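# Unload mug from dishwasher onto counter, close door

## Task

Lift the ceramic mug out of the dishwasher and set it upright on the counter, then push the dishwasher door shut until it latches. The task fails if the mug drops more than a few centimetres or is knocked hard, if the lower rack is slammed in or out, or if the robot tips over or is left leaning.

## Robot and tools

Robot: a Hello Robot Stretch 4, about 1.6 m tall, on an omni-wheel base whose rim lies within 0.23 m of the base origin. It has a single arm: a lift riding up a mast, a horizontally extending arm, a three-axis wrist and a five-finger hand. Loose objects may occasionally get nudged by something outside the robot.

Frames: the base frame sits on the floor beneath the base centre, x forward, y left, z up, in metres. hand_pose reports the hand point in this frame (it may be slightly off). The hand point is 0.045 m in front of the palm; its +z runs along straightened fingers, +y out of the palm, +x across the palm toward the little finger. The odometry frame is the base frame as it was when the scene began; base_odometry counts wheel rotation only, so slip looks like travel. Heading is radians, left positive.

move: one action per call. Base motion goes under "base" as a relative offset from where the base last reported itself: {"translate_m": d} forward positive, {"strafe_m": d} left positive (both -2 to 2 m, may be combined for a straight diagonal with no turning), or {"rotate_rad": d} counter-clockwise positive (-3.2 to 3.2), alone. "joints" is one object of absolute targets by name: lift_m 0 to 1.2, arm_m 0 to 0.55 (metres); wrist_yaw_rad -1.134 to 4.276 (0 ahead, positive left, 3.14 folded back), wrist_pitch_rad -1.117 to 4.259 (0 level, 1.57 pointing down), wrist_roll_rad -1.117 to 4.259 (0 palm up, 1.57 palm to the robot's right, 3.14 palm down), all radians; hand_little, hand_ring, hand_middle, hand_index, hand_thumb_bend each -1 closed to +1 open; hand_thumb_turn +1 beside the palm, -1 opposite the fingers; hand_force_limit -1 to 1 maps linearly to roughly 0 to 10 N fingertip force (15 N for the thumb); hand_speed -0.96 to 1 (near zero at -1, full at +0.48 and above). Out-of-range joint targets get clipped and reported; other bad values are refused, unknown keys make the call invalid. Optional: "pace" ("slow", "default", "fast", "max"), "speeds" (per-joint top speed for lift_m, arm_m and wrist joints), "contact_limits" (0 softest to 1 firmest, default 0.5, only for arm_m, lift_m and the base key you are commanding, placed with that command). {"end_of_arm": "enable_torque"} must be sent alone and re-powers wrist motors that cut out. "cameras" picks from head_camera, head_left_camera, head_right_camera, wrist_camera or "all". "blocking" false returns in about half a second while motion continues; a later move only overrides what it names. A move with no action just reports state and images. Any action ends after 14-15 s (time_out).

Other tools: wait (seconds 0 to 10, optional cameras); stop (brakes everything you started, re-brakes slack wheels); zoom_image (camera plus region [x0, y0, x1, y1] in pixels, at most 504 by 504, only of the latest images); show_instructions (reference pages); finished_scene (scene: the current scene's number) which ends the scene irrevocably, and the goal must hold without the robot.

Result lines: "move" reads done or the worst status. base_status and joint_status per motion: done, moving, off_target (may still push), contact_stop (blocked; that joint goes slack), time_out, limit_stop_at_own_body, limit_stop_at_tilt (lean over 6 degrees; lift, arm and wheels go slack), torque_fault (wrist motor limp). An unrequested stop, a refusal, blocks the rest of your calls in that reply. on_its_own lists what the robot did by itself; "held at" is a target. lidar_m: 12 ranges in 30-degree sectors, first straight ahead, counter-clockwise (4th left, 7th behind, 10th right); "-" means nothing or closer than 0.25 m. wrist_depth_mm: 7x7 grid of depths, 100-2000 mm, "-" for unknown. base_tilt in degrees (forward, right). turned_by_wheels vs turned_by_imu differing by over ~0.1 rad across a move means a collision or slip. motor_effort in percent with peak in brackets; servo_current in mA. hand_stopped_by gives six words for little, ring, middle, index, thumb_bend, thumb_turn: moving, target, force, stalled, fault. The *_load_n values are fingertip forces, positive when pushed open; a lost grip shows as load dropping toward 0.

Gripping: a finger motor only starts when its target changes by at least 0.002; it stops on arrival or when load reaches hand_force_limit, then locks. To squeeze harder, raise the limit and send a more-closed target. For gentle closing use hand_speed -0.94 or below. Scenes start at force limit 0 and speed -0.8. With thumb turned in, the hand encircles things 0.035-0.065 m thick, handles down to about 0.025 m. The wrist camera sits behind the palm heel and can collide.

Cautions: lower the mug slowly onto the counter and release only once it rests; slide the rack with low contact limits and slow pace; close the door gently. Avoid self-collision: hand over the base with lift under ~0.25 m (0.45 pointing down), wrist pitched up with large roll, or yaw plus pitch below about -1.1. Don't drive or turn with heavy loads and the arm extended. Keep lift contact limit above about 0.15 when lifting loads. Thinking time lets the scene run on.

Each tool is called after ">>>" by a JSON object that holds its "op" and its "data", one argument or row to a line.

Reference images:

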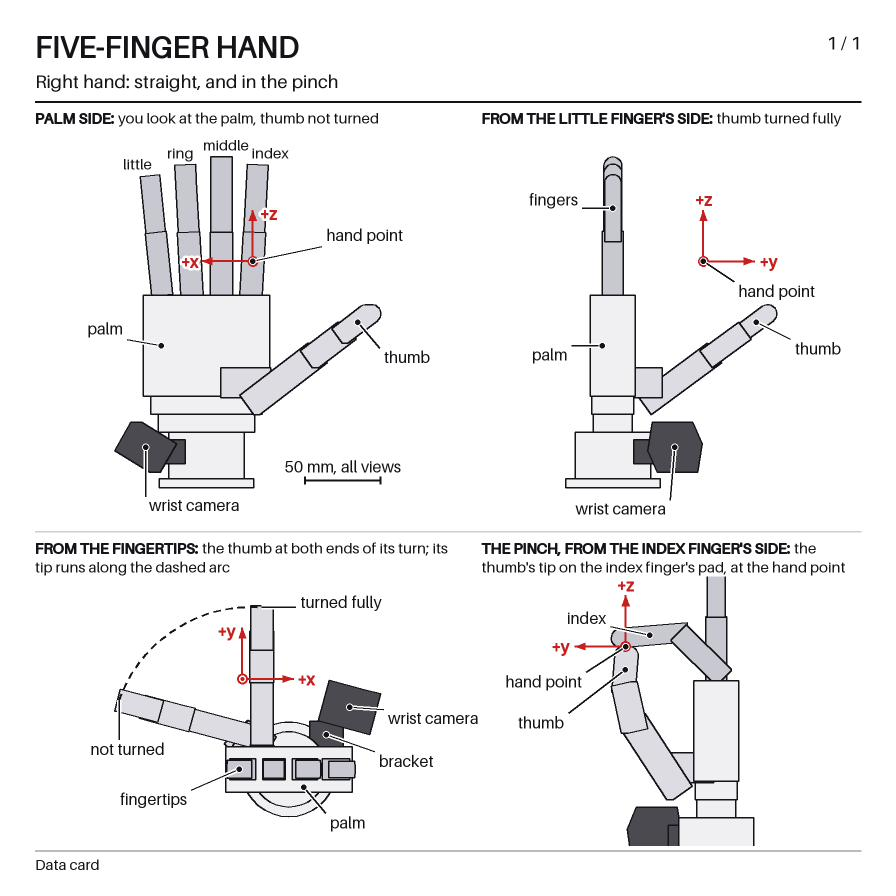

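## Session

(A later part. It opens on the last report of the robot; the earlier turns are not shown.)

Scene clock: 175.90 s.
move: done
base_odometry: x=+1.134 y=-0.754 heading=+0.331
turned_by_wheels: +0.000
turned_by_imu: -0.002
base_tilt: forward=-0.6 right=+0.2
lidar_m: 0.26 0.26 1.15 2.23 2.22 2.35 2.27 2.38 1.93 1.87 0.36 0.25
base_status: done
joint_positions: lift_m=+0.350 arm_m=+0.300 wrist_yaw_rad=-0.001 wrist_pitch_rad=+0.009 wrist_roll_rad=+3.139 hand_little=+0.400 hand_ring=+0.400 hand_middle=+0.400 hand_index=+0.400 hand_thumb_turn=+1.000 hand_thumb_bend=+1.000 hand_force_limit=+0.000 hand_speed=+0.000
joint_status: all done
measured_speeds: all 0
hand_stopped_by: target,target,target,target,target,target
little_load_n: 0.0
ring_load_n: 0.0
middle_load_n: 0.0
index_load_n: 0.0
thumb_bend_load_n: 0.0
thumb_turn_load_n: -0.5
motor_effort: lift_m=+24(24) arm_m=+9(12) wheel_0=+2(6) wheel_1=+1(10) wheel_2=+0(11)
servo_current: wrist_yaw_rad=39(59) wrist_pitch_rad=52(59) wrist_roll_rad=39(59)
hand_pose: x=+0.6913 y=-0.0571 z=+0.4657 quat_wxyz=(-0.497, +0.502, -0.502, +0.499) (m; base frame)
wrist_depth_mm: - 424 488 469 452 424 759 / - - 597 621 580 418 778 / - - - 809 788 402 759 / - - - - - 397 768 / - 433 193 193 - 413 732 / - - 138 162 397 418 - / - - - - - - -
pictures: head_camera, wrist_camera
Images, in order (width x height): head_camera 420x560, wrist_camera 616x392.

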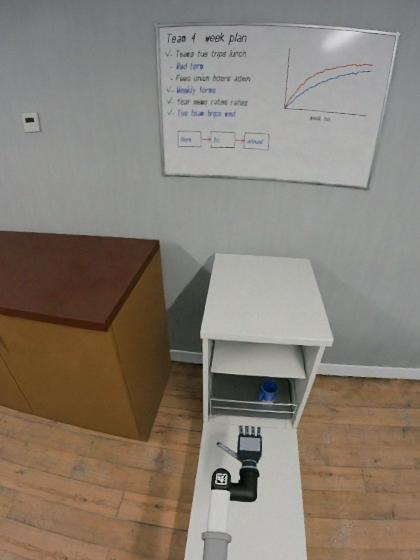

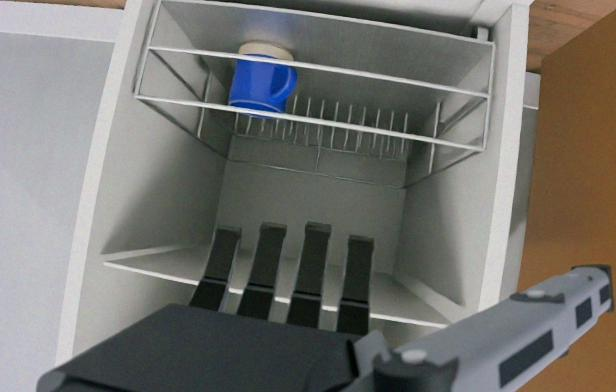

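>>> {"op": "move", "data": {
  "joints": {"lift_m": 0.24},
  "cameras": ["wrist_camera"]
}}

>>> {"op": "zoom_image", "data": {
  "camera": "wrist_camera",
  "region": [60, 40, 560, 340]
}}

Scene clock: 193.30 s.
move: done
base_odometry: x=+1.134 y=-0.754 heading=+0.331
turned_by_wheels: +0.000
turned_by_imu: -0.002
base_tilt: forward=-0.6 right=+0.2
lidar_m: 0.25 0.26 1.17 2.25 2.19 2.36 2.28 2.39 1.92 1.85 0.30 0.26
base_status: not commanded
joint_positions: lift_m=+0.240 arm_m=+0.300 wrist_yaw_rad=-0.001 wrist_pitch_rad=+0.008 wrist_roll_rad=+3.139 hand_little=+0.400 hand_ring=+0.400 hand_middle=+0.400 hand_index=+0.400 hand_thumb_turn=+1.000 hand_thumb_bend=+1.000 hand_force_limit=+0.000 hand_speed=+0.000
joint_status: all done
measured_speeds: all 0
hand_stopped_by: target,target,target,target,target,target
little_load_n: 0.0
ring_load_n: 0.0
middle_load_n: 0.0
index_load_n: 0.0
thumb_bend_load_n: 0.0
thumb_turn_load_n: 0.0
motor_effort: lift_m=+14(20) arm_m=+9(9) wheel_0=+2(2) wheel_1=+2(2) wheel_2=+0(1)
servo_current: wrist_yaw_rad=59(59) wrist_pitch_rad=52(59) wrist_roll_rad=39(59)
hand_pose: x=+0.6913 y=-0.0571 z=+0.3565 quat_wxyz=(-0.497, +0.502, -0.502, +0.499) (m; base frame)
wrist_depth_mm: - 384 351 330 304 276 - / - 442 459 - 364 364 723 / - 418 539 517 500 421 759 / - 413 - - 691 399 759 / - - 189 193 200 394 723 / - - 139 162 - 418 - / - - - - - - -
pictures: wrist_camera
Images, in order (width x height): wrist_camera 616x392.

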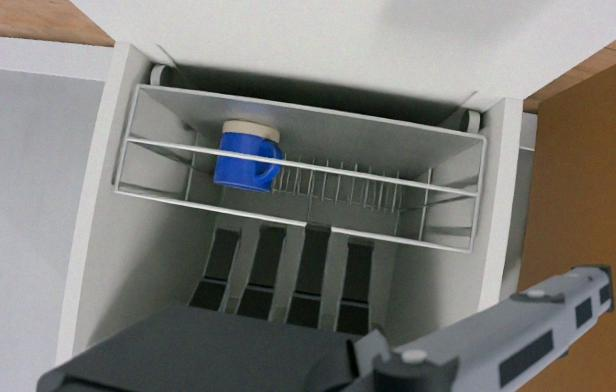

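Scaled by 1.008.

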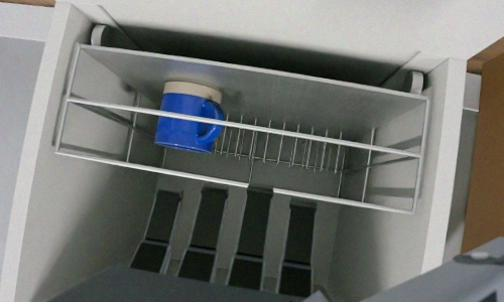

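>>> {"op": "move", "data": {
  "joints": {"lift_m": 0.29, "hand_speed": -0.5}
}}

>>> {"op": "move", "data": {
  "joints": {"arm_m": 0.545},
  "speeds": {"arm_m": 0.2}
}}

>>> {"op": "move", "data": {
  "joints": {"lift_m": 0.233},
  "speeds": {"lift_m": 0.06},
  "contact_limits": {"lift_m": 0.1},
  "cameras": ["head_camera", "wrist_camera"]
}}

>>> {"op": "zoom_image", "data": {
  "camera": "head_camera",
  "region": [190, 340, 330, 460]
}}

Scene clock: 214.63 s.
move: done
base_odometry: x=+1.134 y=-0.754 heading=+0.331
turned_by_wheels: +0.000
turned_by_imu: -0.002
base_tilt: forward=-0.7 right=+0.1
lidar_m: 0.26 0.25 1.16 2.24 2.19 2.36 2.27 2.38 1.92 1.87 0.37 0.26
base_status: not commanded
joint_positions: lift_m=+0.290 arm_m=+0.300 wrist_yaw_rad=-0.001 wrist_pitch_rad=+0.008 wrist_roll_rad=+3.139 hand_little=+0.400 hand_ring=+0.400 hand_middle=+0.400 hand_index=+0.400 hand_thumb_turn=+1.000 hand_thumb_bend=+1.000 hand_force_limit=+0.000 hand_speed=-0.500
joint_status: all done
measured_speeds: all 0
hand_stopped_by: target,target,target,target,target,target
little_load_n: 0.0
ring_load_n: 0.0
middle_load_n: 0.0
index_load_n: 0.0
thumb_bend_load_n: 0.0
thumb_turn_load_n: 0.0
motor_effort: lift_m=+24(27) arm_m=+9(9) wheel_0=+2(2) wheel_1=+2(2) wheel_2=+1(1)
servo_current: wrist_yaw_rad=46(59) wrist_pitch_rad=52(59) wrist_roll_rad=39(52)
hand_pose: x=+0.6913 y=-0.0571 z=+0.4057 quat_wxyz=(-0.497, +0.502, -0.502, +0.499) (m; base frame)
wrist_depth_mm: - 442 - - 373 362 654 / - 421 492 484 452 418 778 / - 418 564 676 609 404 759 / - - - - - 397 768 / - - 189 193 - 413 732 / - 418 138 162 - 418 - / - - - - - - -
pictures: none

Scene clock: 216.63 s.
move: done
base_odometry: x=+1.134 y=-0.754 heading=+0.331
turned_by_wheels: +0.000
turned_by_imu: -0.001
base_tilt: forward=-0.6 right=+0.2
lidar_m: 0.25 0.27 1.16 2.22 2.20 2.33 2.25 2.40 1.93 1.86 0.34 0.25
base_status: not commanded
joint_positions: lift_m=+0.290 arm_m=+0.545 wrist_yaw_rad=-0.001 wrist_pitch_rad=+0.008 wrist_roll_rad=+3.139 hand_little=+0.400 hand_ring=+0.400 hand_middle=+0.400 hand_index=+0.400 hand_thumb_turn=+1.000 hand_thumb_bend=+1.000 hand_force_limit=+0.000 hand_speed=-0.500
joint_status: all done
measured_speeds: all 0
hand_stopped_by: target,target,target,target,target,target
little_load_n: 0.0
ring_load_n: 0.0
middle_load_n: 0.0
index_load_n: 0.0
thumb_bend_load_n: 0.0
thumb_turn_load_n: 0.0
motor_effort: lift_m=+24(24) arm_m=+9(11) wheel_0=+2(2) wheel_1=+2(2) wheel_2=+1(1)
servo_current: wrist_yaw_rad=46(59) wrist_pitch_rad=52(59) wrist_roll_rad=33(52)
hand_pose: x=+0.9363 y=-0.0571 z=+0.4057 quat_wxyz=(-0.497, +0.502, -0.502, +0.499) (m; base frame)
wrist_depth_mm: 301 355 - 342 315 286 - / 298 359 253 445 427 370 300 / 324 394 - 469 459 382 285 / 336 - - - - 375 281 / 347 - 189 193 - 370 265 / 353 394 139 162 - 392 - / - - - - - - -
pictures: none

Scene clock: 218.07 s.
move: done
base_odometry: x=+1.134 y=-0.754 heading=+0.331
turned_by_wheels: +0.000
turned_by_imu: -0.001
base_tilt: forward=-0.7 right=+0.2
lidar_m: 0.25 0.26 1.15 2.22 2.22 2.35 2.27 2.41 1.93 1.86 0.35 0.25
base_status: not commanded
joint_positions: lift_m=+0.233 arm_m=+0.545 wrist_yaw_rad=-0.001 wrist_pitch_rad=+0.008 wrist_roll_rad=+3.139 hand_little=+0.400 hand_ring=+0.400 hand_middle=+0.400 hand_index=+0.400 hand_thumb_turn=+1.000 hand_thumb_bend=+1.000 hand_force_limit=+0.000 hand_speed=-0.500
joint_status: all done
measured_speeds: all 0
hand_stopped_by: target,target,target,target,target,target
little_load_n: 0.0
ring_load_n: 0.0
middle_load_n: 0.0
index_load_n: 0.0
thumb_bend_load_n: 0.0
thumb_turn_load_n: -0.5
motor_effort: lift_m=+14(21) arm_m=+9(9) wheel_0=+2(2) wheel_1=+1(2) wheel_2=+1(1)
servo_current: wrist_yaw_rad=39(59) wrist_pitch_rad=46(59) wrist_roll_rad=46(52)
contact_limits: lift_m 0.1
hand_pose: x=+0.9363 y=-0.0571 z=+0.3495 quat_wxyz=(-0.497, +0.502, -0.502, +0.499) (m; base frame)
wrist_depth_mm: 283 255 243 228 208 191 - / 309 327 283 289 273 254 233 / 324 384 - 469 430 379 287 / 320 377 - - - 375 277 / 347 - 180 186 185 332 265 / 355 - 139 162 - 389 - / - - - - - - -
pictures: head_camera, wrist_camera
Images, in order (width x height): head_camera 420x560, wrist_camera 616x392.

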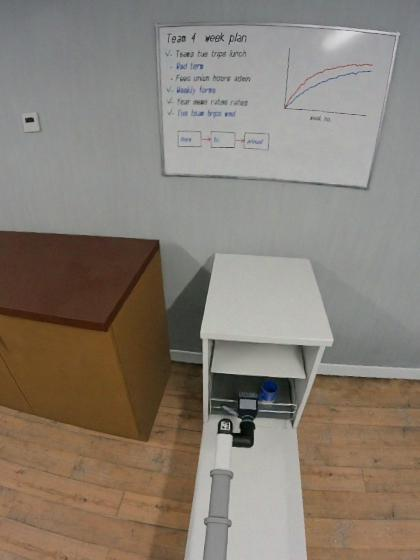

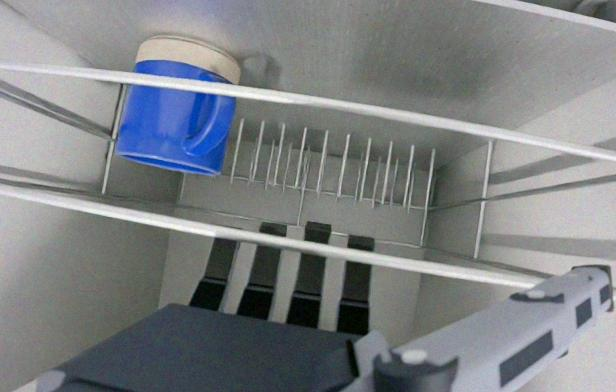

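Scaled by 3.600 from the camera's 420x560 image, which has a finer 1200x1600 frame.

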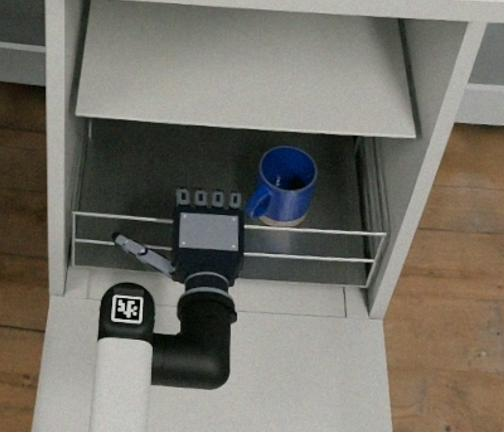

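>>> {"op": "move", "data": {
  "joints": {"hand_speed": -0.8, "hand_force_limit": -0.4, "hand_index": -0.1, "hand_middle": -0.1, "hand_ring": -0.1, "hand_little": -0.1},
  "cameras": ["wrist_camera"]
}}

Scene clock: 229.80 s.
move: done
base_odometry: x=+1.134 y=-0.754 heading=+0.331
turned_by_wheels: +0.000
turned_by_imu: -0.002
base_tilt: forward=-0.7 right=+0.2
lidar_m: 0.26 0.28 1.13 2.24 2.19 2.35 2.27 2.41 1.91 1.87 0.34 0.28
base_status: not commanded
joint_positions: lift_m=+0.233 arm_m=+0.545 wrist_yaw_rad=-0.001 wrist_pitch_rad=+0.008 wrist_roll_rad=+3.139 hand_little=-0.100 hand_ring=-0.100 hand_middle=-0.100 hand_index=-0.100 hand_thumb_turn=+1.000 hand_thumb_bend=+1.000 hand_force_limit=-0.400 hand_speed=-0.800
joint_status: all done
measured_speeds: all 0
hand_stopped_by: target,target,target,target,target,target
little_load_n: 0.0
ring_load_n: 0.0
middle_load_n: 0.0
index_load_n: 0.0
thumb_bend_load_n: 0.0
thumb_turn_load_n: 0.0
motor_effort: lift_m=+14(15) arm_m=+9(9) wheel_0=+2(2) wheel_1=+1(2) wheel_2=+0(1)
servo_current: wrist_yaw_rad=39(59) wrist_pitch_rad=52(59) wrist_roll_rad=52(52)
contact_limits: lift_m 0.1
hand_pose: x=+0.9363 y=-0.0571 z=+0.3495 quat_wxyz=(-0.497, +0.502, -0.502, +0.499) (m; base frame)
wrist_depth_mm: 286 256 243 228 208 191 - / 310 329 283 289 272 254 233 / 324 382 - 469 430 379 286 / 322 377 172 171 - 375 277 / 347 - 163 167 166 332 265 / 355 - 139 155 157 392 - / - - - - - - -
pictures: wrist_camera
Images, in order (width x height): wrist_camera 616x392.

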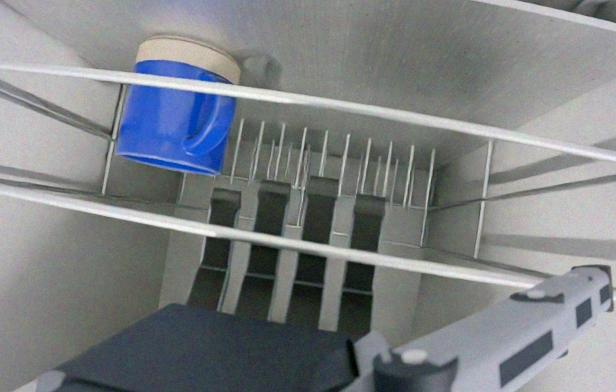

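>>> {"op": "move", "data": {
  "joints": {"arm_m": 0.15},
  "speeds": {"arm_m": 0.06},
  "cameras": ["head_camera", "wrist_camera"]
}}

>>> {"op": "zoom_image", "data": {
  "camera": "head_camera",
  "region": [160, 340, 340, 540]
}}

Scene clock: 239.93 s.
move: done
base_odometry: x=+1.134 y=-0.754 heading=+0.331
turned_by_wheels: +0.000
turned_by_imu: -0.004
base_tilt: forward=-0.7 right=+0.2
lidar_m: 0.27 0.27 1.15 2.19 2.18 2.37 2.27 2.39 1.92 1.86 0.34 0.25
base_status: not commanded
joint_positions: lift_m=+0.233 arm_m=+0.151 wrist_yaw_rad=-0.001 wrist_pitch_rad=+0.008 wrist_roll_rad=+3.139 hand_little=-0.100 hand_ring=-0.100 hand_middle=-0.100 hand_index=-0.100 hand_thumb_turn=+1.000 hand_thumb_bend=+1.000 hand_force_limit=-0.400 hand_speed=-0.800
joint_status: all done
measured_speeds: all 0
hand_stopped_by: target,target,target,target,target,target
little_load_n: 0.5
ring_load_n: 0.0
middle_load_n: 0.0
index_load_n: 0.0
thumb_bend_load_n: 0.0
thumb_turn_load_n: 0.0
motor_effort: lift_m=+15(15) arm_m=-9(12) wheel_0=+1(2) wheel_1=+1(2) wheel_2=+1(2)
servo_current: wrist_yaw_rad=46(59) wrist_pitch_rad=46(59) wrist_roll_rad=46(59)
contact_limits: lift_m 0.1
hand_pose: x=+0.5423 y=-0.0569 z=+0.3495 quat_wxyz=(-0.497, +0.502, -0.502, +0.499) (m; base frame)
wrist_depth_mm: 946 264 247 230 211 193 - / - 265 277 293 279 255 230 / - - - 488 433 382 759 / - 169 172 171 173 530 759 / - - 166 167 162 525 732 / - 121 139 156 157 - - / - - - - - - -
pictures: head_camera, wrist_camera
Images, in order (width x height): head_camera 420x560, wrist_camera 616x392.

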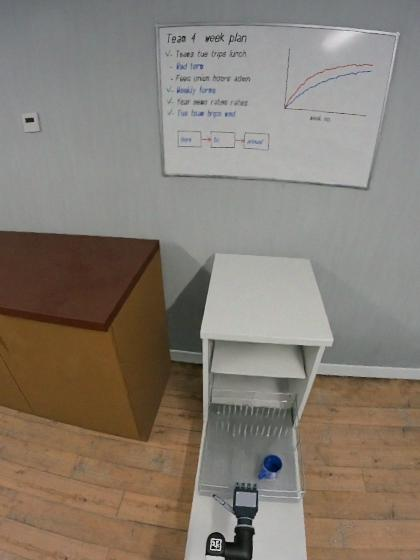

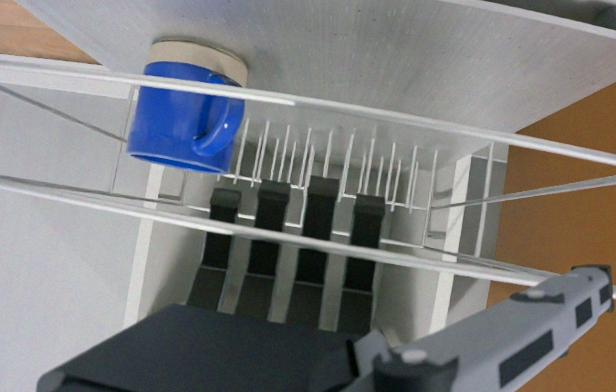

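Scaled by 2.520 from the camera's 420x560 image, which has a finer 1200x1600 frame.

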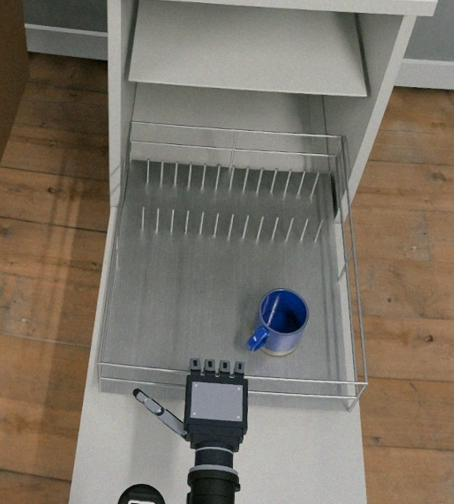

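>>> {"op": "zoom_image", "data": {
  "camera": "head_camera",
  "region": [190, 450, 320, 510]
}}

>>> {"op": "zoom_image", "data": {
  "camera": "wrist_camera",
  "region": [100, 20, 400, 320]
}}

Scaled by 3.877 from the camera's 420x560 image, which has a finer 1200x1600 frame.

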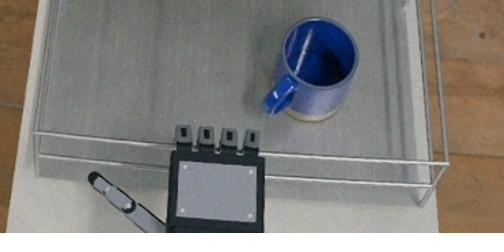

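Scaled by 1.680.

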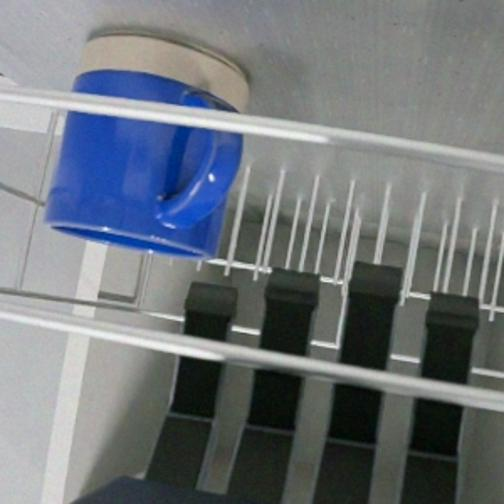

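>>> {"op": "move", "data": {
  "joints": {"hand_speed": -0.2, "hand_index": 0.4, "hand_middle": 0.4, "hand_ring": 0.4, "hand_little": 0.4}
}}

>>> {"op": "move", "data": {
  "joints": {"lift_m": 0.35},
  "speeds": {"lift_m": 0.1},
  "cameras": ["head_camera"]
}}

>>> {"op": "zoom_image", "data": {
  "camera": "head_camera",
  "region": [190, 430, 320, 510]
}}

Scene clock: 337.80 s.
move: done
base_odometry: x=+1.134 y=-0.754 heading=+0.331
turned_by_wheels: +0.000
turned_by_imu: -0.002
base_tilt: forward=-0.6 right=+0.2
lidar_m: 0.26 0.26 1.14 2.21 2.18 2.35 2.27 2.40 1.90 1.85 0.38 0.26
base_status: not commanded
joint_positions: lift_m=+0.233 arm_m=+0.151 wrist_yaw_rad=-0.001 wrist_pitch_rad=+0.008 wrist_roll_rad=+3.139 hand_little=+0.400 hand_ring=+0.400 hand_middle=+0.400 hand_index=+0.400 hand_thumb_turn=+1.000 hand_thumb_bend=+1.000 hand_force_limit=-0.400 hand_speed=-0.200
joint_status: all done
measured_speeds: all 0
hand_stopped_by: target,target,target,target,target,target
little_load_n: 0.0
ring_load_n: 0.0
middle_load_n: 0.0
index_load_n: 0.0
thumb_bend_load_n: 0.0
thumb_turn_load_n: 0.0
motor_effort: lift_m=+15(15) arm_m=-9(9) wheel_0=+1(2) wheel_1=+1(1) wheel_2=+1(1)
servo_current: wrist_yaw_rad=52(59) wrist_pitch_rad=46(59) wrist_roll_rad=46(46)
contact_limits: lift_m 0.1
hand_pose: x=+0.5423 y=-0.0569 z=+0.3495 quat_wxyz=(-0.497, +0.502, -0.502, +0.499) (m; base frame)
wrist_depth_mm: 946 264 247 230 211 193 - / - 264 277 297 278 256 230 / - - - 488 430 382 759 / - 169 - - - 530 759 / - - 184 187 163 525 732 / - 121 139 162 - - - / - - - - - - -
pictures: none

Scene clock: 339.60 s.
move: done
base_odometry: x=+1.134 y=-0.754 heading=+0.331
turned_by_wheels: +0.000
turned_by_imu: -0.001
base_tilt: forward=-0.6 right=+0.1
lidar_m: 0.25 0.27 1.15 2.18 2.20 2.33 2.28 2.39 1.91 1.87 0.35 0.27
base_status: not commanded
joint_positions: lift_m=+0.350 arm_m=+0.151 wrist_yaw_rad=-0.001 wrist_pitch_rad=+0.008 wrist_roll_rad=+3.139 hand_little=+0.400 hand_ring=+0.400 hand_middle=+0.400 hand_index=+0.400 hand_thumb_turn=+1.000 hand_thumb_bend=+1.000 hand_force_limit=-0.400 hand_speed=-0.200
joint_status: all done
measured_speeds: all 0
hand_stopped_by: target,target,target,target,target,target
little_load_n: 0.0
ring_load_n: 0.0
middle_load_n: 0.0
index_load_n: -0.5
thumb_bend_load_n: 0.0
thumb_turn_load_n: 0.0
motor_effort: lift_m=+24(28) arm_m=-9(9) wheel_0=+1(2) wheel_1=+1(2) wheel_2=+1(1)
servo_current: wrist_yaw_rad=65(65) wrist_pitch_rad=52(59) wrist_roll_rad=39(52)
hand_pose: x=+0.5423 y=-0.0569 z=+0.4658 quat_wxyz=(-0.497, +0.502, -0.502, +0.499) (m; base frame)
wrist_depth_mm: - 1025 559 469 433 397 - / - - 634 585 530 539 809 / - - - - - 539 778 / - - - - - 904 778 / - - 189 193 - 878 750 / - 121 139 162 - - - / - - - - - - -
pictures: head_camera
Images, in order (width x height): head_camera 420x560.

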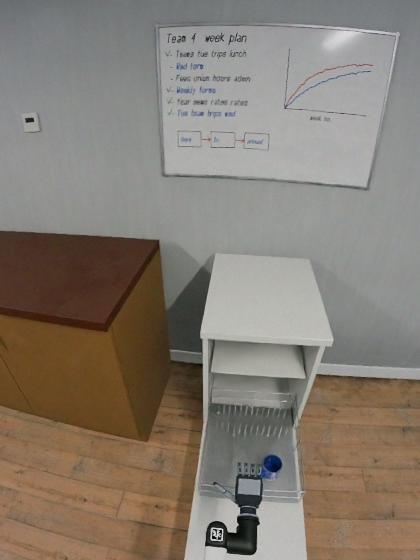

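Scaled by 3.877 from the camera's 420x560 image, which has a finer 1200x1600 frame.

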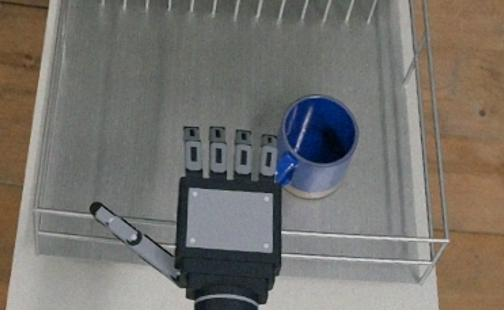

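>>> {"op": "move", "data": {
  "joints": {"lift_m": 0.56}
}}

>>> {"op": "move", "data": {
  "base": {"strafe_m": -0.112},
  "joints": {"wrist_pitch_rad": 1.57, "arm_m": 0.433, "hand_speed": 0.0, "hand_index": 1, "hand_middle": 1, "hand_ring": 1, "hand_little": 1},
  "cameras": ["head_camera", "wrist_camera"]
}}

>>> {"op": "zoom_image", "data": {
  "camera": "head_camera",
  "region": [160, 400, 320, 510]
}}

Scene clock: 345.37 s.
move: done
base_odometry: x=+1.134 y=-0.754 heading=+0.331
turned_by_wheels: +0.000
turned_by_imu: -0.002
base_tilt: forward=-0.7 right=+0.1
lidar_m: 0.25 0.28 1.14 2.22 2.18 2.36 2.27 2.37 1.93 1.87 0.35 0.28
base_status: not commanded
joint_positions: lift_m=+0.560 arm_m=+0.150 wrist_yaw_rad=-0.001 wrist_pitch_rad=+0.008 wrist_roll_rad=+3.139 hand_little=+0.400 hand_ring=+0.400 hand_middle=+0.400 hand_index=+0.400 hand_thumb_turn=+1.000 hand_thumb_bend=+1.000 hand_force_limit=-0.400 hand_speed=-0.200
joint_status: all done
measured_speeds: all 0
hand_stopped_by: target,target,target,target,target,target
little_load_n: 0.0
ring_load_n: 0.0
middle_load_n: 0.0
index_load_n: 0.0
thumb_bend_load_n: 0.0
thumb_turn_load_n: 0.0
motor_effort: lift_m=+24(27) arm_m=-9(9) wheel_0=+2(2) wheel_1=+1(2) wheel_2=+1(1)
servo_current: wrist_yaw_rad=46(59) wrist_pitch_rad=52(59) wrist_roll_rad=52(52)
hand_pose: x=+0.5423 y=-0.0569 z=+0.6758 quat_wxyz=(-0.497, +0.502, -0.502, +0.499) (m; base frame)
wrist_depth_mm: - - - - 931 991 878 / - - - - - 976 842 / - - - - - 917 809 / - - - - - 904 788 / - - 189 194 - 878 741 / - 480 139 162 - - - / - - - - - - -
pictures: none

Scene clock: 347.33 s.
move: done
base_odometry: x=+1.170 y=-0.860 heading=+0.331
turned_by_wheels: +0.000
turned_by_imu: -0.001
base_tilt: forward=-0.7 right=+0.2
lidar_m: 0.25 0.25 1.14 2.30 2.29 2.34 2.27 2.37 1.80 1.74 1.84 0.28
base_status: done
joint_positions: lift_m=+0.560 arm_m=+0.433 wrist_yaw_rad=-0.001 wrist_pitch_rad=+1.568 wrist_roll_rad=+3.139 hand_little=+1.000 hand_ring=+1.000 hand_middle=+1.000 hand_index=+1.000 hand_thumb_turn=+1.000 hand_thumb_bend=+1.000 hand_force_limit=-0.400 hand_speed=+0.000
joint_status: all done
measured_speeds: all 0
hand_stopped_by: target,target,target,target,target,target
little_load_n: 0.0
ring_load_n: 0.0
middle_load_n: 0.0
index_load_n: 0.0
thumb_bend_load_n: -0.5
thumb_turn_load_n: 0.0
motor_effort: lift_m=+24(24) arm_m=+9(11) wheel_0=-1(9) wheel_1=+0(16) wheel_2=+0(2)
servo_current: wrist_yaw_rad=46(59) wrist_pitch_rad=39(98) wrist_roll_rad=33(59)
hand_pose: x=+0.5437 y=-0.0567 z=+0.5162 quat_wxyz=(-0.001, +0.708, -0.706, +0.001) (m; base frame)
wrist_depth_mm: 715 707 707 488 480 477 473 / 715 707 699 488 480 477 469 / 707 691 492 480 480 473 469 / 707 699 484 480 477 469 469 / 707 691 439 436 430 424 661 / 699 683 173 204 427 424 - / 691 - - - - - -
pictures: head_camera, wrist_camera
Images, in order (width x height): head_camera 420x560, wrist_camera 616x392.

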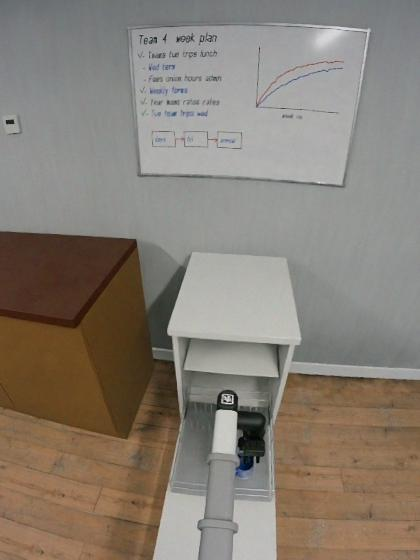

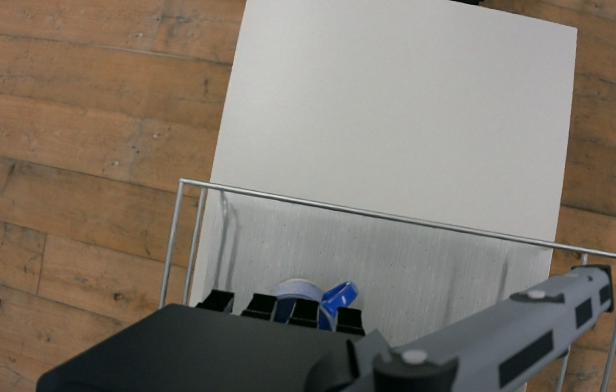

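Scaled by 3.150 from the camera's 420x560 image, which has a finer 1200x1600 frame.

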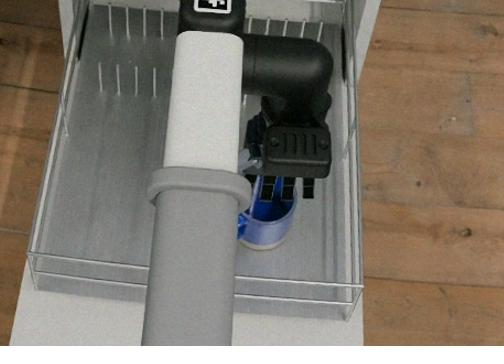

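>>> {"op": "move", "data": {
  "joints": {"arm_m": 0.428, "lift_m": 0.398},
  "speeds": {"lift_m": 0.1},
  "contact_limits": {"lift_m": 0.1},
  "cameras": ["wrist_camera", "head_camera"]
}}

>>> {"op": "zoom_image", "data": {
  "camera": "head_camera",
  "region": [160, 400, 320, 510]
}}

Scene clock: 363.00 s.
move: done
base_odometry: x=+1.170 y=-0.860 heading=+0.331
turned_by_wheels: +0.000
turned_by_imu: -0.002
base_tilt: forward=-0.7 right=+0.2
lidar_m: 0.25 0.27 1.11 2.32 2.28 2.35 2.29 2.40 1.82 1.75 1.87 0.27
base_status: not commanded
joint_positions: lift_m=+0.398 arm_m=+0.428 wrist_yaw_rad=-0.001 wrist_pitch_rad=+1.568 wrist_roll_rad=+3.139 hand_little=+1.000 hand_ring=+1.000 hand_middle=+1.000 hand_index=+1.000 hand_thumb_turn=+1.000 hand_thumb_bend=+1.000 hand_force_limit=-0.400 hand_speed=+0.000
joint_status: all done
measured_speeds: all 0
hand_stopped_by: target,target,target,target,target,target
little_load_n: 0.0
ring_load_n: 0.0
middle_load_n: 0.0
index_load_n: 0.0
thumb_bend_load_n: 0.0
thumb_turn_load_n: 0.0
motor_effort: lift_m=+14(22) arm_m=-9(11) wheel_0=-1(1) wheel_1=+0(1) wheel_2=+0(1)
servo_current: wrist_yaw_rad=52(59) wrist_pitch_rad=39(46) wrist_roll_rad=39(52)
contact_limits: lift_m 0.1
hand_pose: x=+0.5397 y=-0.0567 z=+0.3550 quat_wxyz=(-0.001, +0.708, -0.706, +0.001) (m; base frame)
wrist_depth_mm: 544 539 327 322 320 315 - / 544 539 325 322 317 314 312 / 539 535 324 319 315 312 310 / 539 279 277 317 314 310 307 / 530 322 276 272 270 267 264 / 525 277 195 270 268 266 - / - - - - - - -
pictures: head_camera, wrist_camera
Images, in order (width x height): head_camera 420x560, wrist_camera 616x392.

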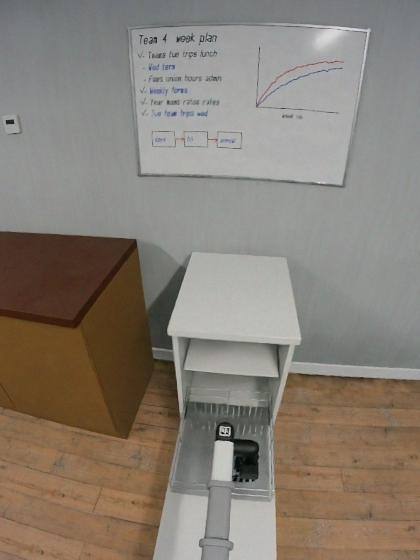

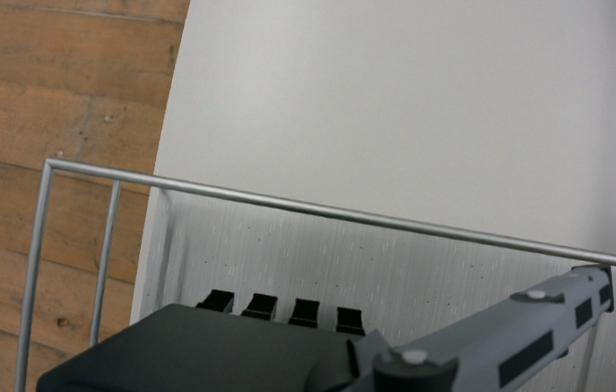

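Scaled by 3.150 from the camera's 420x560 image, which has a finer 1200x1600 frame.

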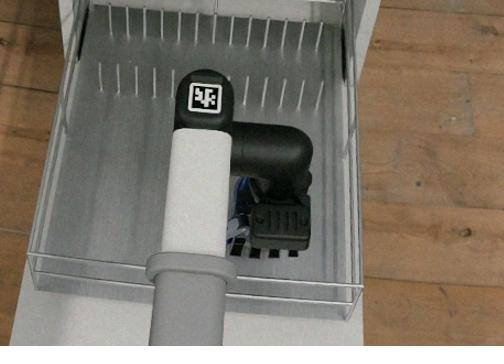

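>>> {"op": "move", "data": {
  "joints": {"arm_m": 0.512},
  "speeds": {"arm_m": 0.03},
  "contact_limits": {"arm_m": 0.3}
}}

>>> {"op": "move", "data": {
  "joints": {"arm_m": 0.495},
  "speeds": {"arm_m": 0.05}
}}

>>> {"op": "move", "data": {
  "joints": {"lift_m": 0.56}
}}

>>> {"op": "move", "data": {
  "joints": {"arm_m": 0.25, "wrist_pitch_rad": 0.3, "hand_index": 0.3, "hand_middle": 0.3, "hand_thumb_turn": -1, "lift_m": 0.45},
  "cameras": ["wrist_camera", "head_camera"]
}}

>>> {"op": "zoom_image", "data": {
  "camera": "head_camera",
  "region": [160, 400, 320, 510]
}}

Scene clock: 372.63 s.
move: done
base_odometry: x=+1.170 y=-0.860 heading=+0.331
turned_by_wheels: +0.000
turned_by_imu: -0.003
base_tilt: forward=-0.6 right=+0.1
lidar_m: 0.25 0.26 1.10 2.29 2.30 2.36 2.27 2.39 1.82 1.73 1.85 0.26
base_status: not commanded
joint_positions: lift_m=+0.398 arm_m=+0.511 wrist_yaw_rad=-0.001 wrist_pitch_rad=+1.569 wrist_roll_rad=+3.139 hand_little=+1.000 hand_ring=+1.000 hand_middle=+1.000 hand_index=+1.000 hand_thumb_turn=+1.000 hand_thumb_bend=+1.000 hand_force_limit=-0.400 hand_speed=+0.000
joint_status: all done
measured_speeds: all 0
hand_stopped_by: target,target,target,target,target,target
little_load_n: 0.0
ring_load_n: 0.0
middle_load_n: -0.5
index_load_n: 0.0
thumb_bend_load_n: 0.0
thumb_turn_load_n: 0.0
motor_effort: lift_m=+14(15) arm_m=+9(11) wheel_0=-1(1) wheel_1=-1(1) wheel_2=+0(0)
servo_current: wrist_yaw_rad=52(59) wrist_pitch_rad=46(46) wrist_roll_rad=33(52)
contact_limits: arm_m 0.3; lift_m 0.1
hand_pose: x=+0.6223 y=-0.0567 z=+0.3551 quat_wxyz=(+0.000, +0.708, -0.706, +0.000) (m; base frame)
wrist_depth_mm: 554 544 329 327 322 320 - / 549 539 285 325 320 319 315 / 539 535 281 278 276 274 271 / 535 530 278 276 273 271 268 / 530 322 276 273 271 268 266 / 525 277 196 270 268 267 - / - - - - - - -
pictures: none

Scene clock: 373.37 s.
move: done
base_odometry: x=+1.170 y=-0.860 heading=+0.331
turned_by_wheels: +0.000
turned_by_imu: +0.000
base_tilt: forward=-0.7 right=+0.1
lidar_m: 0.25 0.29 1.15 2.29 2.29 2.35 2.27 2.37 1.81 1.74 1.84 0.27
base_status: not commanded
joint_positions: lift_m=+0.398 arm_m=+0.495 wrist_yaw_rad=-0.001 wrist_pitch_rad=+1.569 wrist_roll_rad=+3.139 hand_little=+1.000 hand_ring=+1.000 hand_middle=+1.000 hand_index=+1.000 hand_thumb_turn=+1.000 hand_thumb_bend=+1.000 hand_force_limit=-0.400 hand_speed=+0.000
joint_status: all done
measured_speeds: all 0
hand_stopped_by: target,target,target,target,target,target
little_load_n: 0.0
ring_load_n: 0.5
middle_load_n: 0.0
index_load_n: 0.0
thumb_bend_load_n: 0.0
thumb_turn_load_n: 0.0
motor_effort: lift_m=+14(15) arm_m=-9(10) wheel_0=-1(1) wheel_1=+0(1) wheel_2=+0(0)
servo_current: wrist_yaw_rad=46(52) wrist_pitch_rad=39(46) wrist_roll_rad=39(52)
contact_limits: lift_m 0.1
hand_pose: x=+0.6064 y=-0.0567 z=+0.3551 quat_wxyz=(+0.000, +0.708, -0.706, +0.000) (m; base frame)
wrist_depth_mm: 544 535 325 322 320 317 - / 539 535 324 322 319 315 310 / 539 535 279 276 273 271 310 / 535 530 278 274 272 268 267 / 530 322 277 273 270 267 264 / 525 276 195 271 267 267 - / - - - - - - -
pictures: none

Scene clock: 375.13 s.
move: done
base_odometry: x=+1.170 y=-0.860 heading=+0.331
turned_by_wheels: +0.000
turned_by_imu: -0.001
base_tilt: forward=-0.7 right=+0.2
lidar_m: 0.25 0.25 1.14 2.30 2.28 2.36 2.28 2.40 1.81 1.75 1.85 0.27
base_status: not commanded
joint_positions: lift_m=+0.560 arm_m=+0.495 wrist_yaw_rad=-0.001 wrist_pitch_rad=+1.569 wrist_roll_rad=+3.139 hand_little=+1.000 hand_ring=+1.000 hand_middle=+1.000 hand_index=+1.000 hand_thumb_turn=+1.000 hand_thumb_bend=+1.000 hand_force_limit=-0.400 hand_speed=+0.000
joint_status: all done
measured_speeds: all 0
hand_stopped_by: target,target,target,target,target,target
little_load_n: 0.0
ring_load_n: 0.0
middle_load_n: 0.0
index_load_n: 0.0
thumb_bend_load_n: 0.0
thumb_turn_load_n: 0.0
motor_effort: lift_m=+24(28) arm_m=-9(9) wheel_0=-1(1) wheel_1=-1(1) wheel_2=+0(0)
servo_current: wrist_yaw_rad=52(59) wrist_pitch_rad=39(52) wrist_roll_rad=33(59)
hand_pose: x=+0.6064 y=-0.0567 z=+0.5163 quat_wxyz=(+0.000, +0.708, -0.706, +0.000) (m; base frame)
wrist_depth_mm: 723 715 707 488 484 477 477 / 715 707 699 488 480 480 473 / 707 707 488 439 480 473 469 / 707 691 442 436 430 427 466 / 699 691 439 436 433 424 424 / 699 683 173 200 427 424 - / 691 - - - - - -
pictures: none

Scene clock: 376.97 s.
move: done
base_odometry: x=+1.170 y=-0.860 heading=+0.331
turned_by_wheels: +0.000
turned_by_imu: -0.001
base_tilt: forward=-0.7 right=+0.2
lidar_m: 0.25 0.25 1.12 2.28 2.28 2.35 2.27 2.39 1.83 1.76 1.86 0.25
base_status: not commanded
joint_positions: lift_m=+0.450 arm_m=+0.250 wrist_yaw_rad=-0.001 wrist_pitch_rad=+0.309 wrist_roll_rad=+3.139 hand_little=+1.000 hand_ring=+1.000 hand_middle=+0.300 hand_index=+0.300 hand_thumb_turn=-1.000 hand_thumb_bend=+1.000 hand_force_limit=-0.400 hand_speed=+0.000
joint_status: all done
measured_speeds: all 0
hand_stopped_by: target,target,target,target,target,target
little_load_n: 0.0
ring_load_n: 0.0
middle_load_n: 0.0
index_load_n: 0.0
thumb_bend_load_n: 0.0
thumb_turn_load_n: 0.0
motor_effort: lift_m=+14(23) arm_m=-9(10) wheel_0=+0(1) wheel_1=-1(2) wheel_2=+0(1)
servo_current: wrist_yaw_rad=46(59) wrist_pitch_rad=59(163) wrist_roll_rad=52(52)
hand_pose: x=+0.6140 y=-0.0569 z=+0.5039 quat_wxyz=(-0.416, +0.571, -0.570, +0.418) (m; base frame)
wrist_depth_mm: 891 820 750 413 370 373 357 / 1042 1008 891 492 122 442 415 / - - 539 585 - 539 521 / - - - - - - 492 / - - - - - - 469 / - - 136 - - - 445 / - - - - - - 424
pictures: head_camera, wrist_camera
Images, in order (width x height): head_camera 420x560, wrist_camera 616x392.

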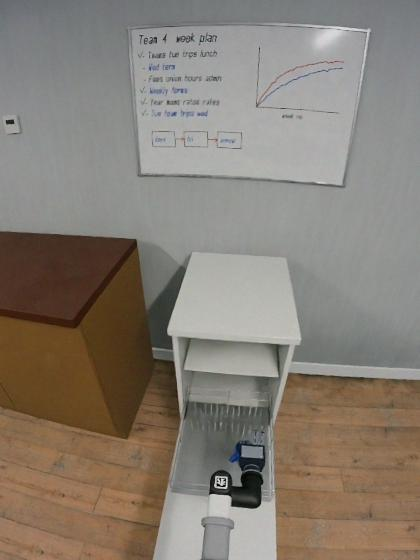

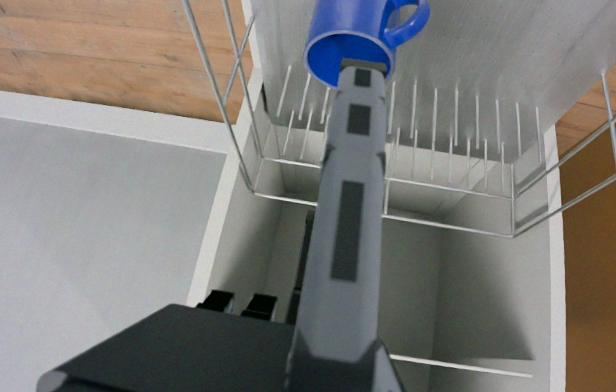

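Scaled by 3.150 from the camera's 420x560 image, which has a finer 1200x1600 frame.

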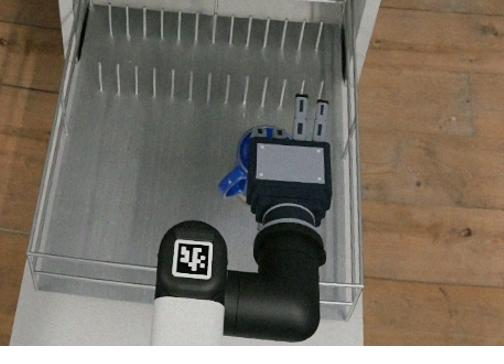

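>>> {"op": "move", "data": {
  "joints": {"arm_m": 0.08},
  "cameras": ["head_camera", "wrist_camera"]
}}

>>> {"op": "zoom_image", "data": {
  "camera": "head_camera",
  "region": [200, 410, 280, 490]
}}

Scene clock: 381.00 s.
move: done
base_odometry: x=+1.170 y=-0.860 heading=+0.331
turned_by_wheels: +0.000
turned_by_imu: -0.002
base_tilt: forward=-0.6 right=+0.1
lidar_m: 0.25 0.25 1.11 2.30 2.27 2.34 2.30 2.41 1.82 1.75 1.82 0.27
base_status: not commanded
joint_positions: lift_m=+0.450 arm_m=+0.081 wrist_yaw_rad=-0.001 wrist_pitch_rad=+0.308 wrist_roll_rad=+3.139 hand_little=+1.000 hand_ring=+1.000 hand_middle=+0.300 hand_index=+0.300 hand_thumb_turn=-1.000 hand_thumb_bend=+1.000 hand_force_limit=-0.400 hand_speed=+0.000
joint_status: all done
measured_speeds: all 0
hand_stopped_by: target,target,target,target,target,target
little_load_n: 0.0
ring_load_n: 0.0
middle_load_n: 0.0
index_load_n: 0.0
thumb_bend_load_n: 0.0
thumb_turn_load_n: 0.0
motor_effort: lift_m=+15(15) arm_m=-9(11) wheel_0=-1(1) wheel_1=-1(1) wheel_2=+0(0)
servo_current: wrist_yaw_rad=52(59) wrist_pitch_rad=52(59) wrist_roll_rad=39(52)
hand_pose: x=+0.4441 y=-0.0569 z=+0.5040 quat_wxyz=(-0.417, +0.571, -0.570, +0.418) (m; base frame)
wrist_depth_mm: 878 831 778 424 392 368 359 / 1098 1025 960 488 123 433 421 / - 1255 1138 621 - 544 809 / - - - 931 - 741 931 / - - - - - 723 931 / - - 136 - - 1008 891 / - - - - - - 866
pictures: head_camera, wrist_camera
Images, in order (width x height): head_camera 420x560, wrist_camera 616x392.

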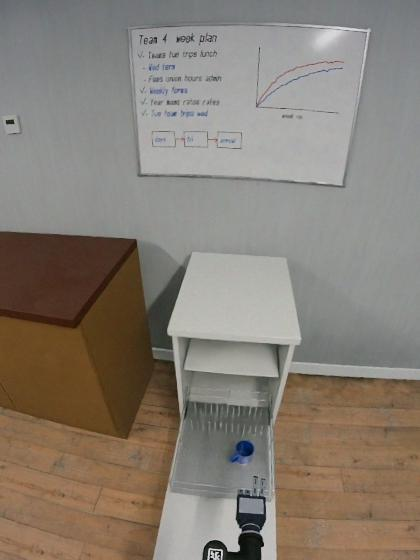

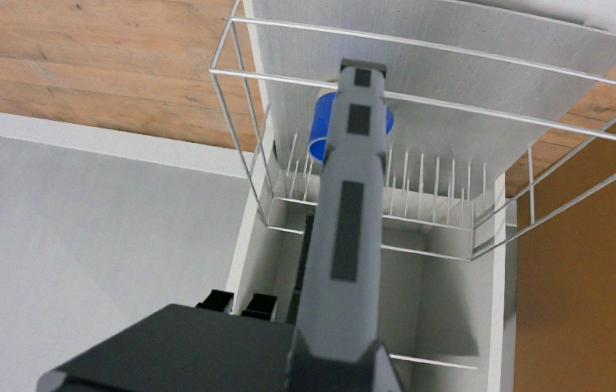

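Scaled by 6.300 from the camera's 420x560 image, which has a finer 1200x1600 frame.

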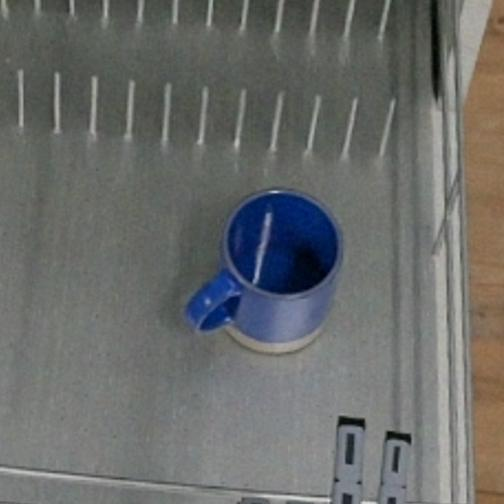

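>>> {"op": "move", "data": {
  "joints": {"arm_m": 0.329}
}}

>>> {"op": "move", "data": {
  "joints": {"lift_m": 0.256},
  "speeds": {"lift_m": 0.08},
  "contact_limits": {"lift_m": 0.1},
  "cameras": ["head_camera", "wrist_camera"]
}}

>>> {"op": "zoom_image", "data": {
  "camera": "head_camera",
  "region": [190, 400, 290, 500]
}}

Scene clock: 398.03 s.
move: done
base_odometry: x=+1.170 y=-0.860 heading=+0.331
turned_by_wheels: +0.000
turned_by_imu: -0.002
base_tilt: forward=-0.6 right=+0.1
lidar_m: 0.25 0.26 1.12 2.30 2.28 2.34 2.28 2.41 1.80 1.73 1.87 0.26
base_status: not commanded
joint_positions: lift_m=+0.450 arm_m=+0.328 wrist_yaw_rad=-0.001 wrist_pitch_rad=+0.308 wrist_roll_rad=+3.139 hand_little=+1.000 hand_ring=+1.000 hand_middle=+0.300 hand_index=+0.300 hand_thumb_turn=-1.000 hand_thumb_bend=+1.000 hand_force_limit=-0.400 hand_speed=+0.000
joint_status: all done
measured_speeds: all 0
hand_stopped_by: target,target,target,target,target,target
little_load_n: 0.0
ring_load_n: -0.5
middle_load_n: 0.0
index_load_n: 0.0
thumb_bend_load_n: 0.0
thumb_turn_load_n: 0.0
motor_effort: lift_m=+14(15) arm_m=+9(11) wheel_0=+0(1) wheel_1=+0(1) wheel_2=+0(1)
servo_current: wrist_yaw_rad=39(59) wrist_pitch_rad=52(59) wrist_roll_rad=46(52)
hand_pose: x=+0.6921 y=-0.0569 z=+0.5040 quat_wxyz=(-0.417, +0.571, -0.570, +0.418) (m; base frame)
wrist_depth_mm: 878 820 469 418 399 370 355 / 1008 991 878 492 123 439 407 / - - 442 750 - 492 462 / - - - - - - 452 / - - - - - - 430 / - 121 136 - - - 424 / - - - - - - 407
pictures: none

Scene clock: 401.00 s.
move: done
base_odometry: x=+1.170 y=-0.860 heading=+0.331
turned_by_wheels: +0.000
turned_by_imu: -0.001
base_tilt: forward=-0.6 right=+0.1
lidar_m: 0.25 0.27 1.15 2.30 2.29 2.35 2.28 2.41 1.82 1.76 1.85 0.26
base_status: not commanded
joint_positions: lift_m=+0.256 arm_m=+0.329 wrist_yaw_rad=-0.001 wrist_pitch_rad=+0.304 wrist_roll_rad=+3.139 hand_little=+1.000 hand_ring=+1.000 hand_middle=+0.300 hand_index=+0.300 hand_thumb_turn=-1.000 hand_thumb_bend=+1.000 hand_force_limit=-0.400 hand_speed=+0.000
joint_status: all done
measured_speeds: all 0
hand_stopped_by: target,target,target,target,target,target
little_load_n: 0.0
ring_load_n: 0.5
middle_load_n: 0.0
index_load_n: 0.0
thumb_bend_load_n: 0.0
thumb_turn_load_n: 0.0
motor_effort: lift_m=+15(16) arm_m=+8(10) wheel_0=-1(1) wheel_1=+0(1) wheel_2=+1(1)
servo_current: wrist_yaw_rad=52(59) wrist_pitch_rad=39(59) wrist_roll_rad=65(65)
contact_limits: lift_m 0.1
hand_pose: x=+0.6927 y=-0.0569 z=+0.3108 quat_wxyz=(-0.418, +0.570, -0.569, +0.419) (m; base frame)
wrist_depth_mm: 574 180 169 159 150 140 - / 691 627 208 182 160 169 159 / - - 246 174 147 205 202 / - - - - - - - / - - - - - - - / - - - - - - - / - - - - - - -
pictures: head_camera, wrist_camera
Images, in order (width x height): head_camera 420x560, wrist_camera 616x392.

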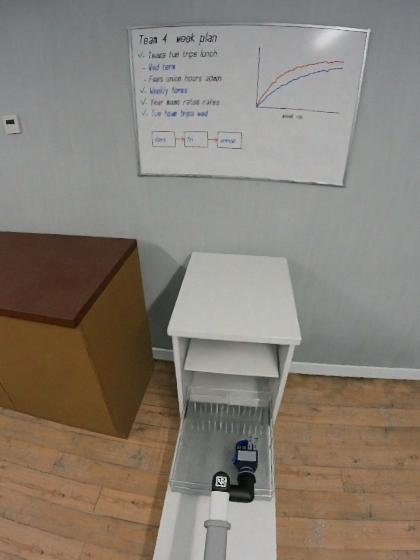

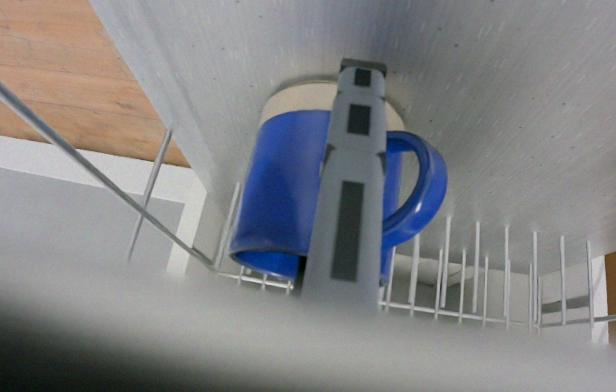

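Scaled by 5.040 from the camera's 420x560 image, which has a finer 1200x1600 frame.

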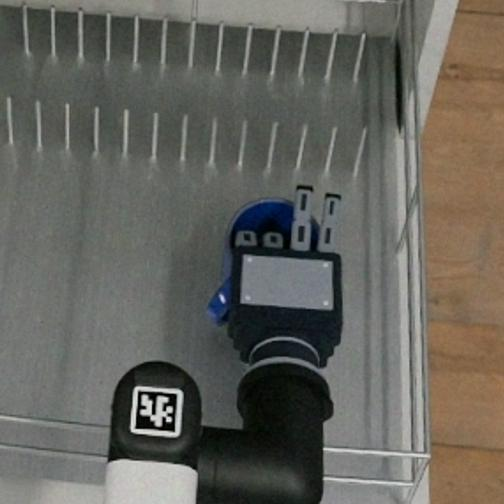

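>>> {"op": "move", "data": {
  "joints": {"hand_speed": -0.88, "hand_force_limit": 0.2, "hand_index": 0.0, "hand_middle": 0.0}
}}

>>> {"op": "move", "data": {
  "joints": {"hand_speed": -0.85, "hand_force_limit": 0.2, "hand_thumb_bend": -0.5}
}}

Scene clock: 406.37 s.
move: done
base_odometry: x=+1.170 y=-0.860 heading=+0.331
turned_by_wheels: +0.000
turned_by_imu: -0.002
base_tilt: forward=-0.5 right=+0.1
lidar_m: 0.25 0.26 1.12 2.31 2.27 2.36 2.27 2.40 1.82 1.75 1.85 0.26
base_status: not commanded
joint_positions: lift_m=+0.256 arm_m=+0.329 wrist_yaw_rad=-0.001 wrist_pitch_rad=+0.304 wrist_roll_rad=+3.139 hand_little=+1.000 hand_ring=+1.000 hand_middle=+0.000 hand_index=+0.000 hand_thumb_turn=-1.000 hand_thumb_bend=+1.000 hand_force_limit=+0.200 hand_speed=-0.880
joint_status: all done
measured_speeds: all 0
hand_stopped_by: target,target,target,target,target,target
little_load_n: 0.0
ring_load_n: 0.0
middle_load_n: -0.5
index_load_n: 0.5
thumb_bend_load_n: 0.0
thumb_turn_load_n: 0.0
motor_effort: lift_m=+15(15) arm_m=+8(9) wheel_0=-1(1) wheel_1=+0(1) wheel_2=+2(2)
servo_current: wrist_yaw_rad=52(59) wrist_pitch_rad=39(52) wrist_roll_rad=39(52)
contact_limits: lift_m 0.1
hand_pose: x=+0.6927 y=-0.0569 z=+0.3108 quat_wxyz=(-0.418, +0.570, -0.569, +0.419) (m; base frame)
wrist_depth_mm: 574 182 172 160 151 141 - / 676 634 209 183 161 169 160 / - - - 173 107 204 202 / - - - - - - - / - - - - - - - / - - - - - - - / - - - - - - -
pictures: none

Scene clock: 412.80 s.
move: off_target
base_odometry: x=+1.170 y=-0.860 heading=+0.331
turned_by_wheels: +0.000
turned_by_imu: -0.003
base_tilt: forward=-0.7 right=+0.2
lidar_m: 0.25 0.26 1.13 2.34 2.28 2.36 2.28 2.39 1.80 1.75 1.86 0.27
base_status: not commanded
joint_positions: lift_m=+0.256 arm_m=+0.329 wrist_yaw_rad=-0.001 wrist_pitch_rad=+0.304 wrist_roll_rad=+3.139 hand_little=+1.000 hand_ring=+1.000 hand_middle=+0.000 hand_index=+0.001 hand_thumb_turn=-1.000 hand_thumb_bend=-0.298 hand_force_limit=+0.200 hand_speed=-0.850
joint_status: hand_thumb_bend off_target (ended at -0.298, target -0.500); the others done
measured_speeds: all 0
hand_stopped_by: target,target,target,target,force,target
little_load_n: 0.0
ring_load_n: 0.0
middle_load_n: 2.5
index_load_n: 4.5
thumb_bend_load_n: 8.5
thumb_turn_load_n: 1.0
motor_effort: lift_m=+15(15) arm_m=+8(9) wheel_0=-1(1) wheel_1=+0(1) wheel_2=+2(2)
servo_current: wrist_yaw_rad=46(59) wrist_pitch_rad=46(52) wrist_roll_rad=33(52)
contact_limits: lift_m 0.1
hand_pose: x=+0.6927 y=-0.0569 z=+0.3108 quat_wxyz=(-0.418, +0.570, -0.569, +0.419) (m; base frame)
wrist_depth_mm: 569 181 172 160 151 140 - / 668 640 209 189 177 169 160 / - - 244 182 178 208 203 / - - - - - - - / - - - - - - - / - - - - - - - / - - - - - - -
pictures: none


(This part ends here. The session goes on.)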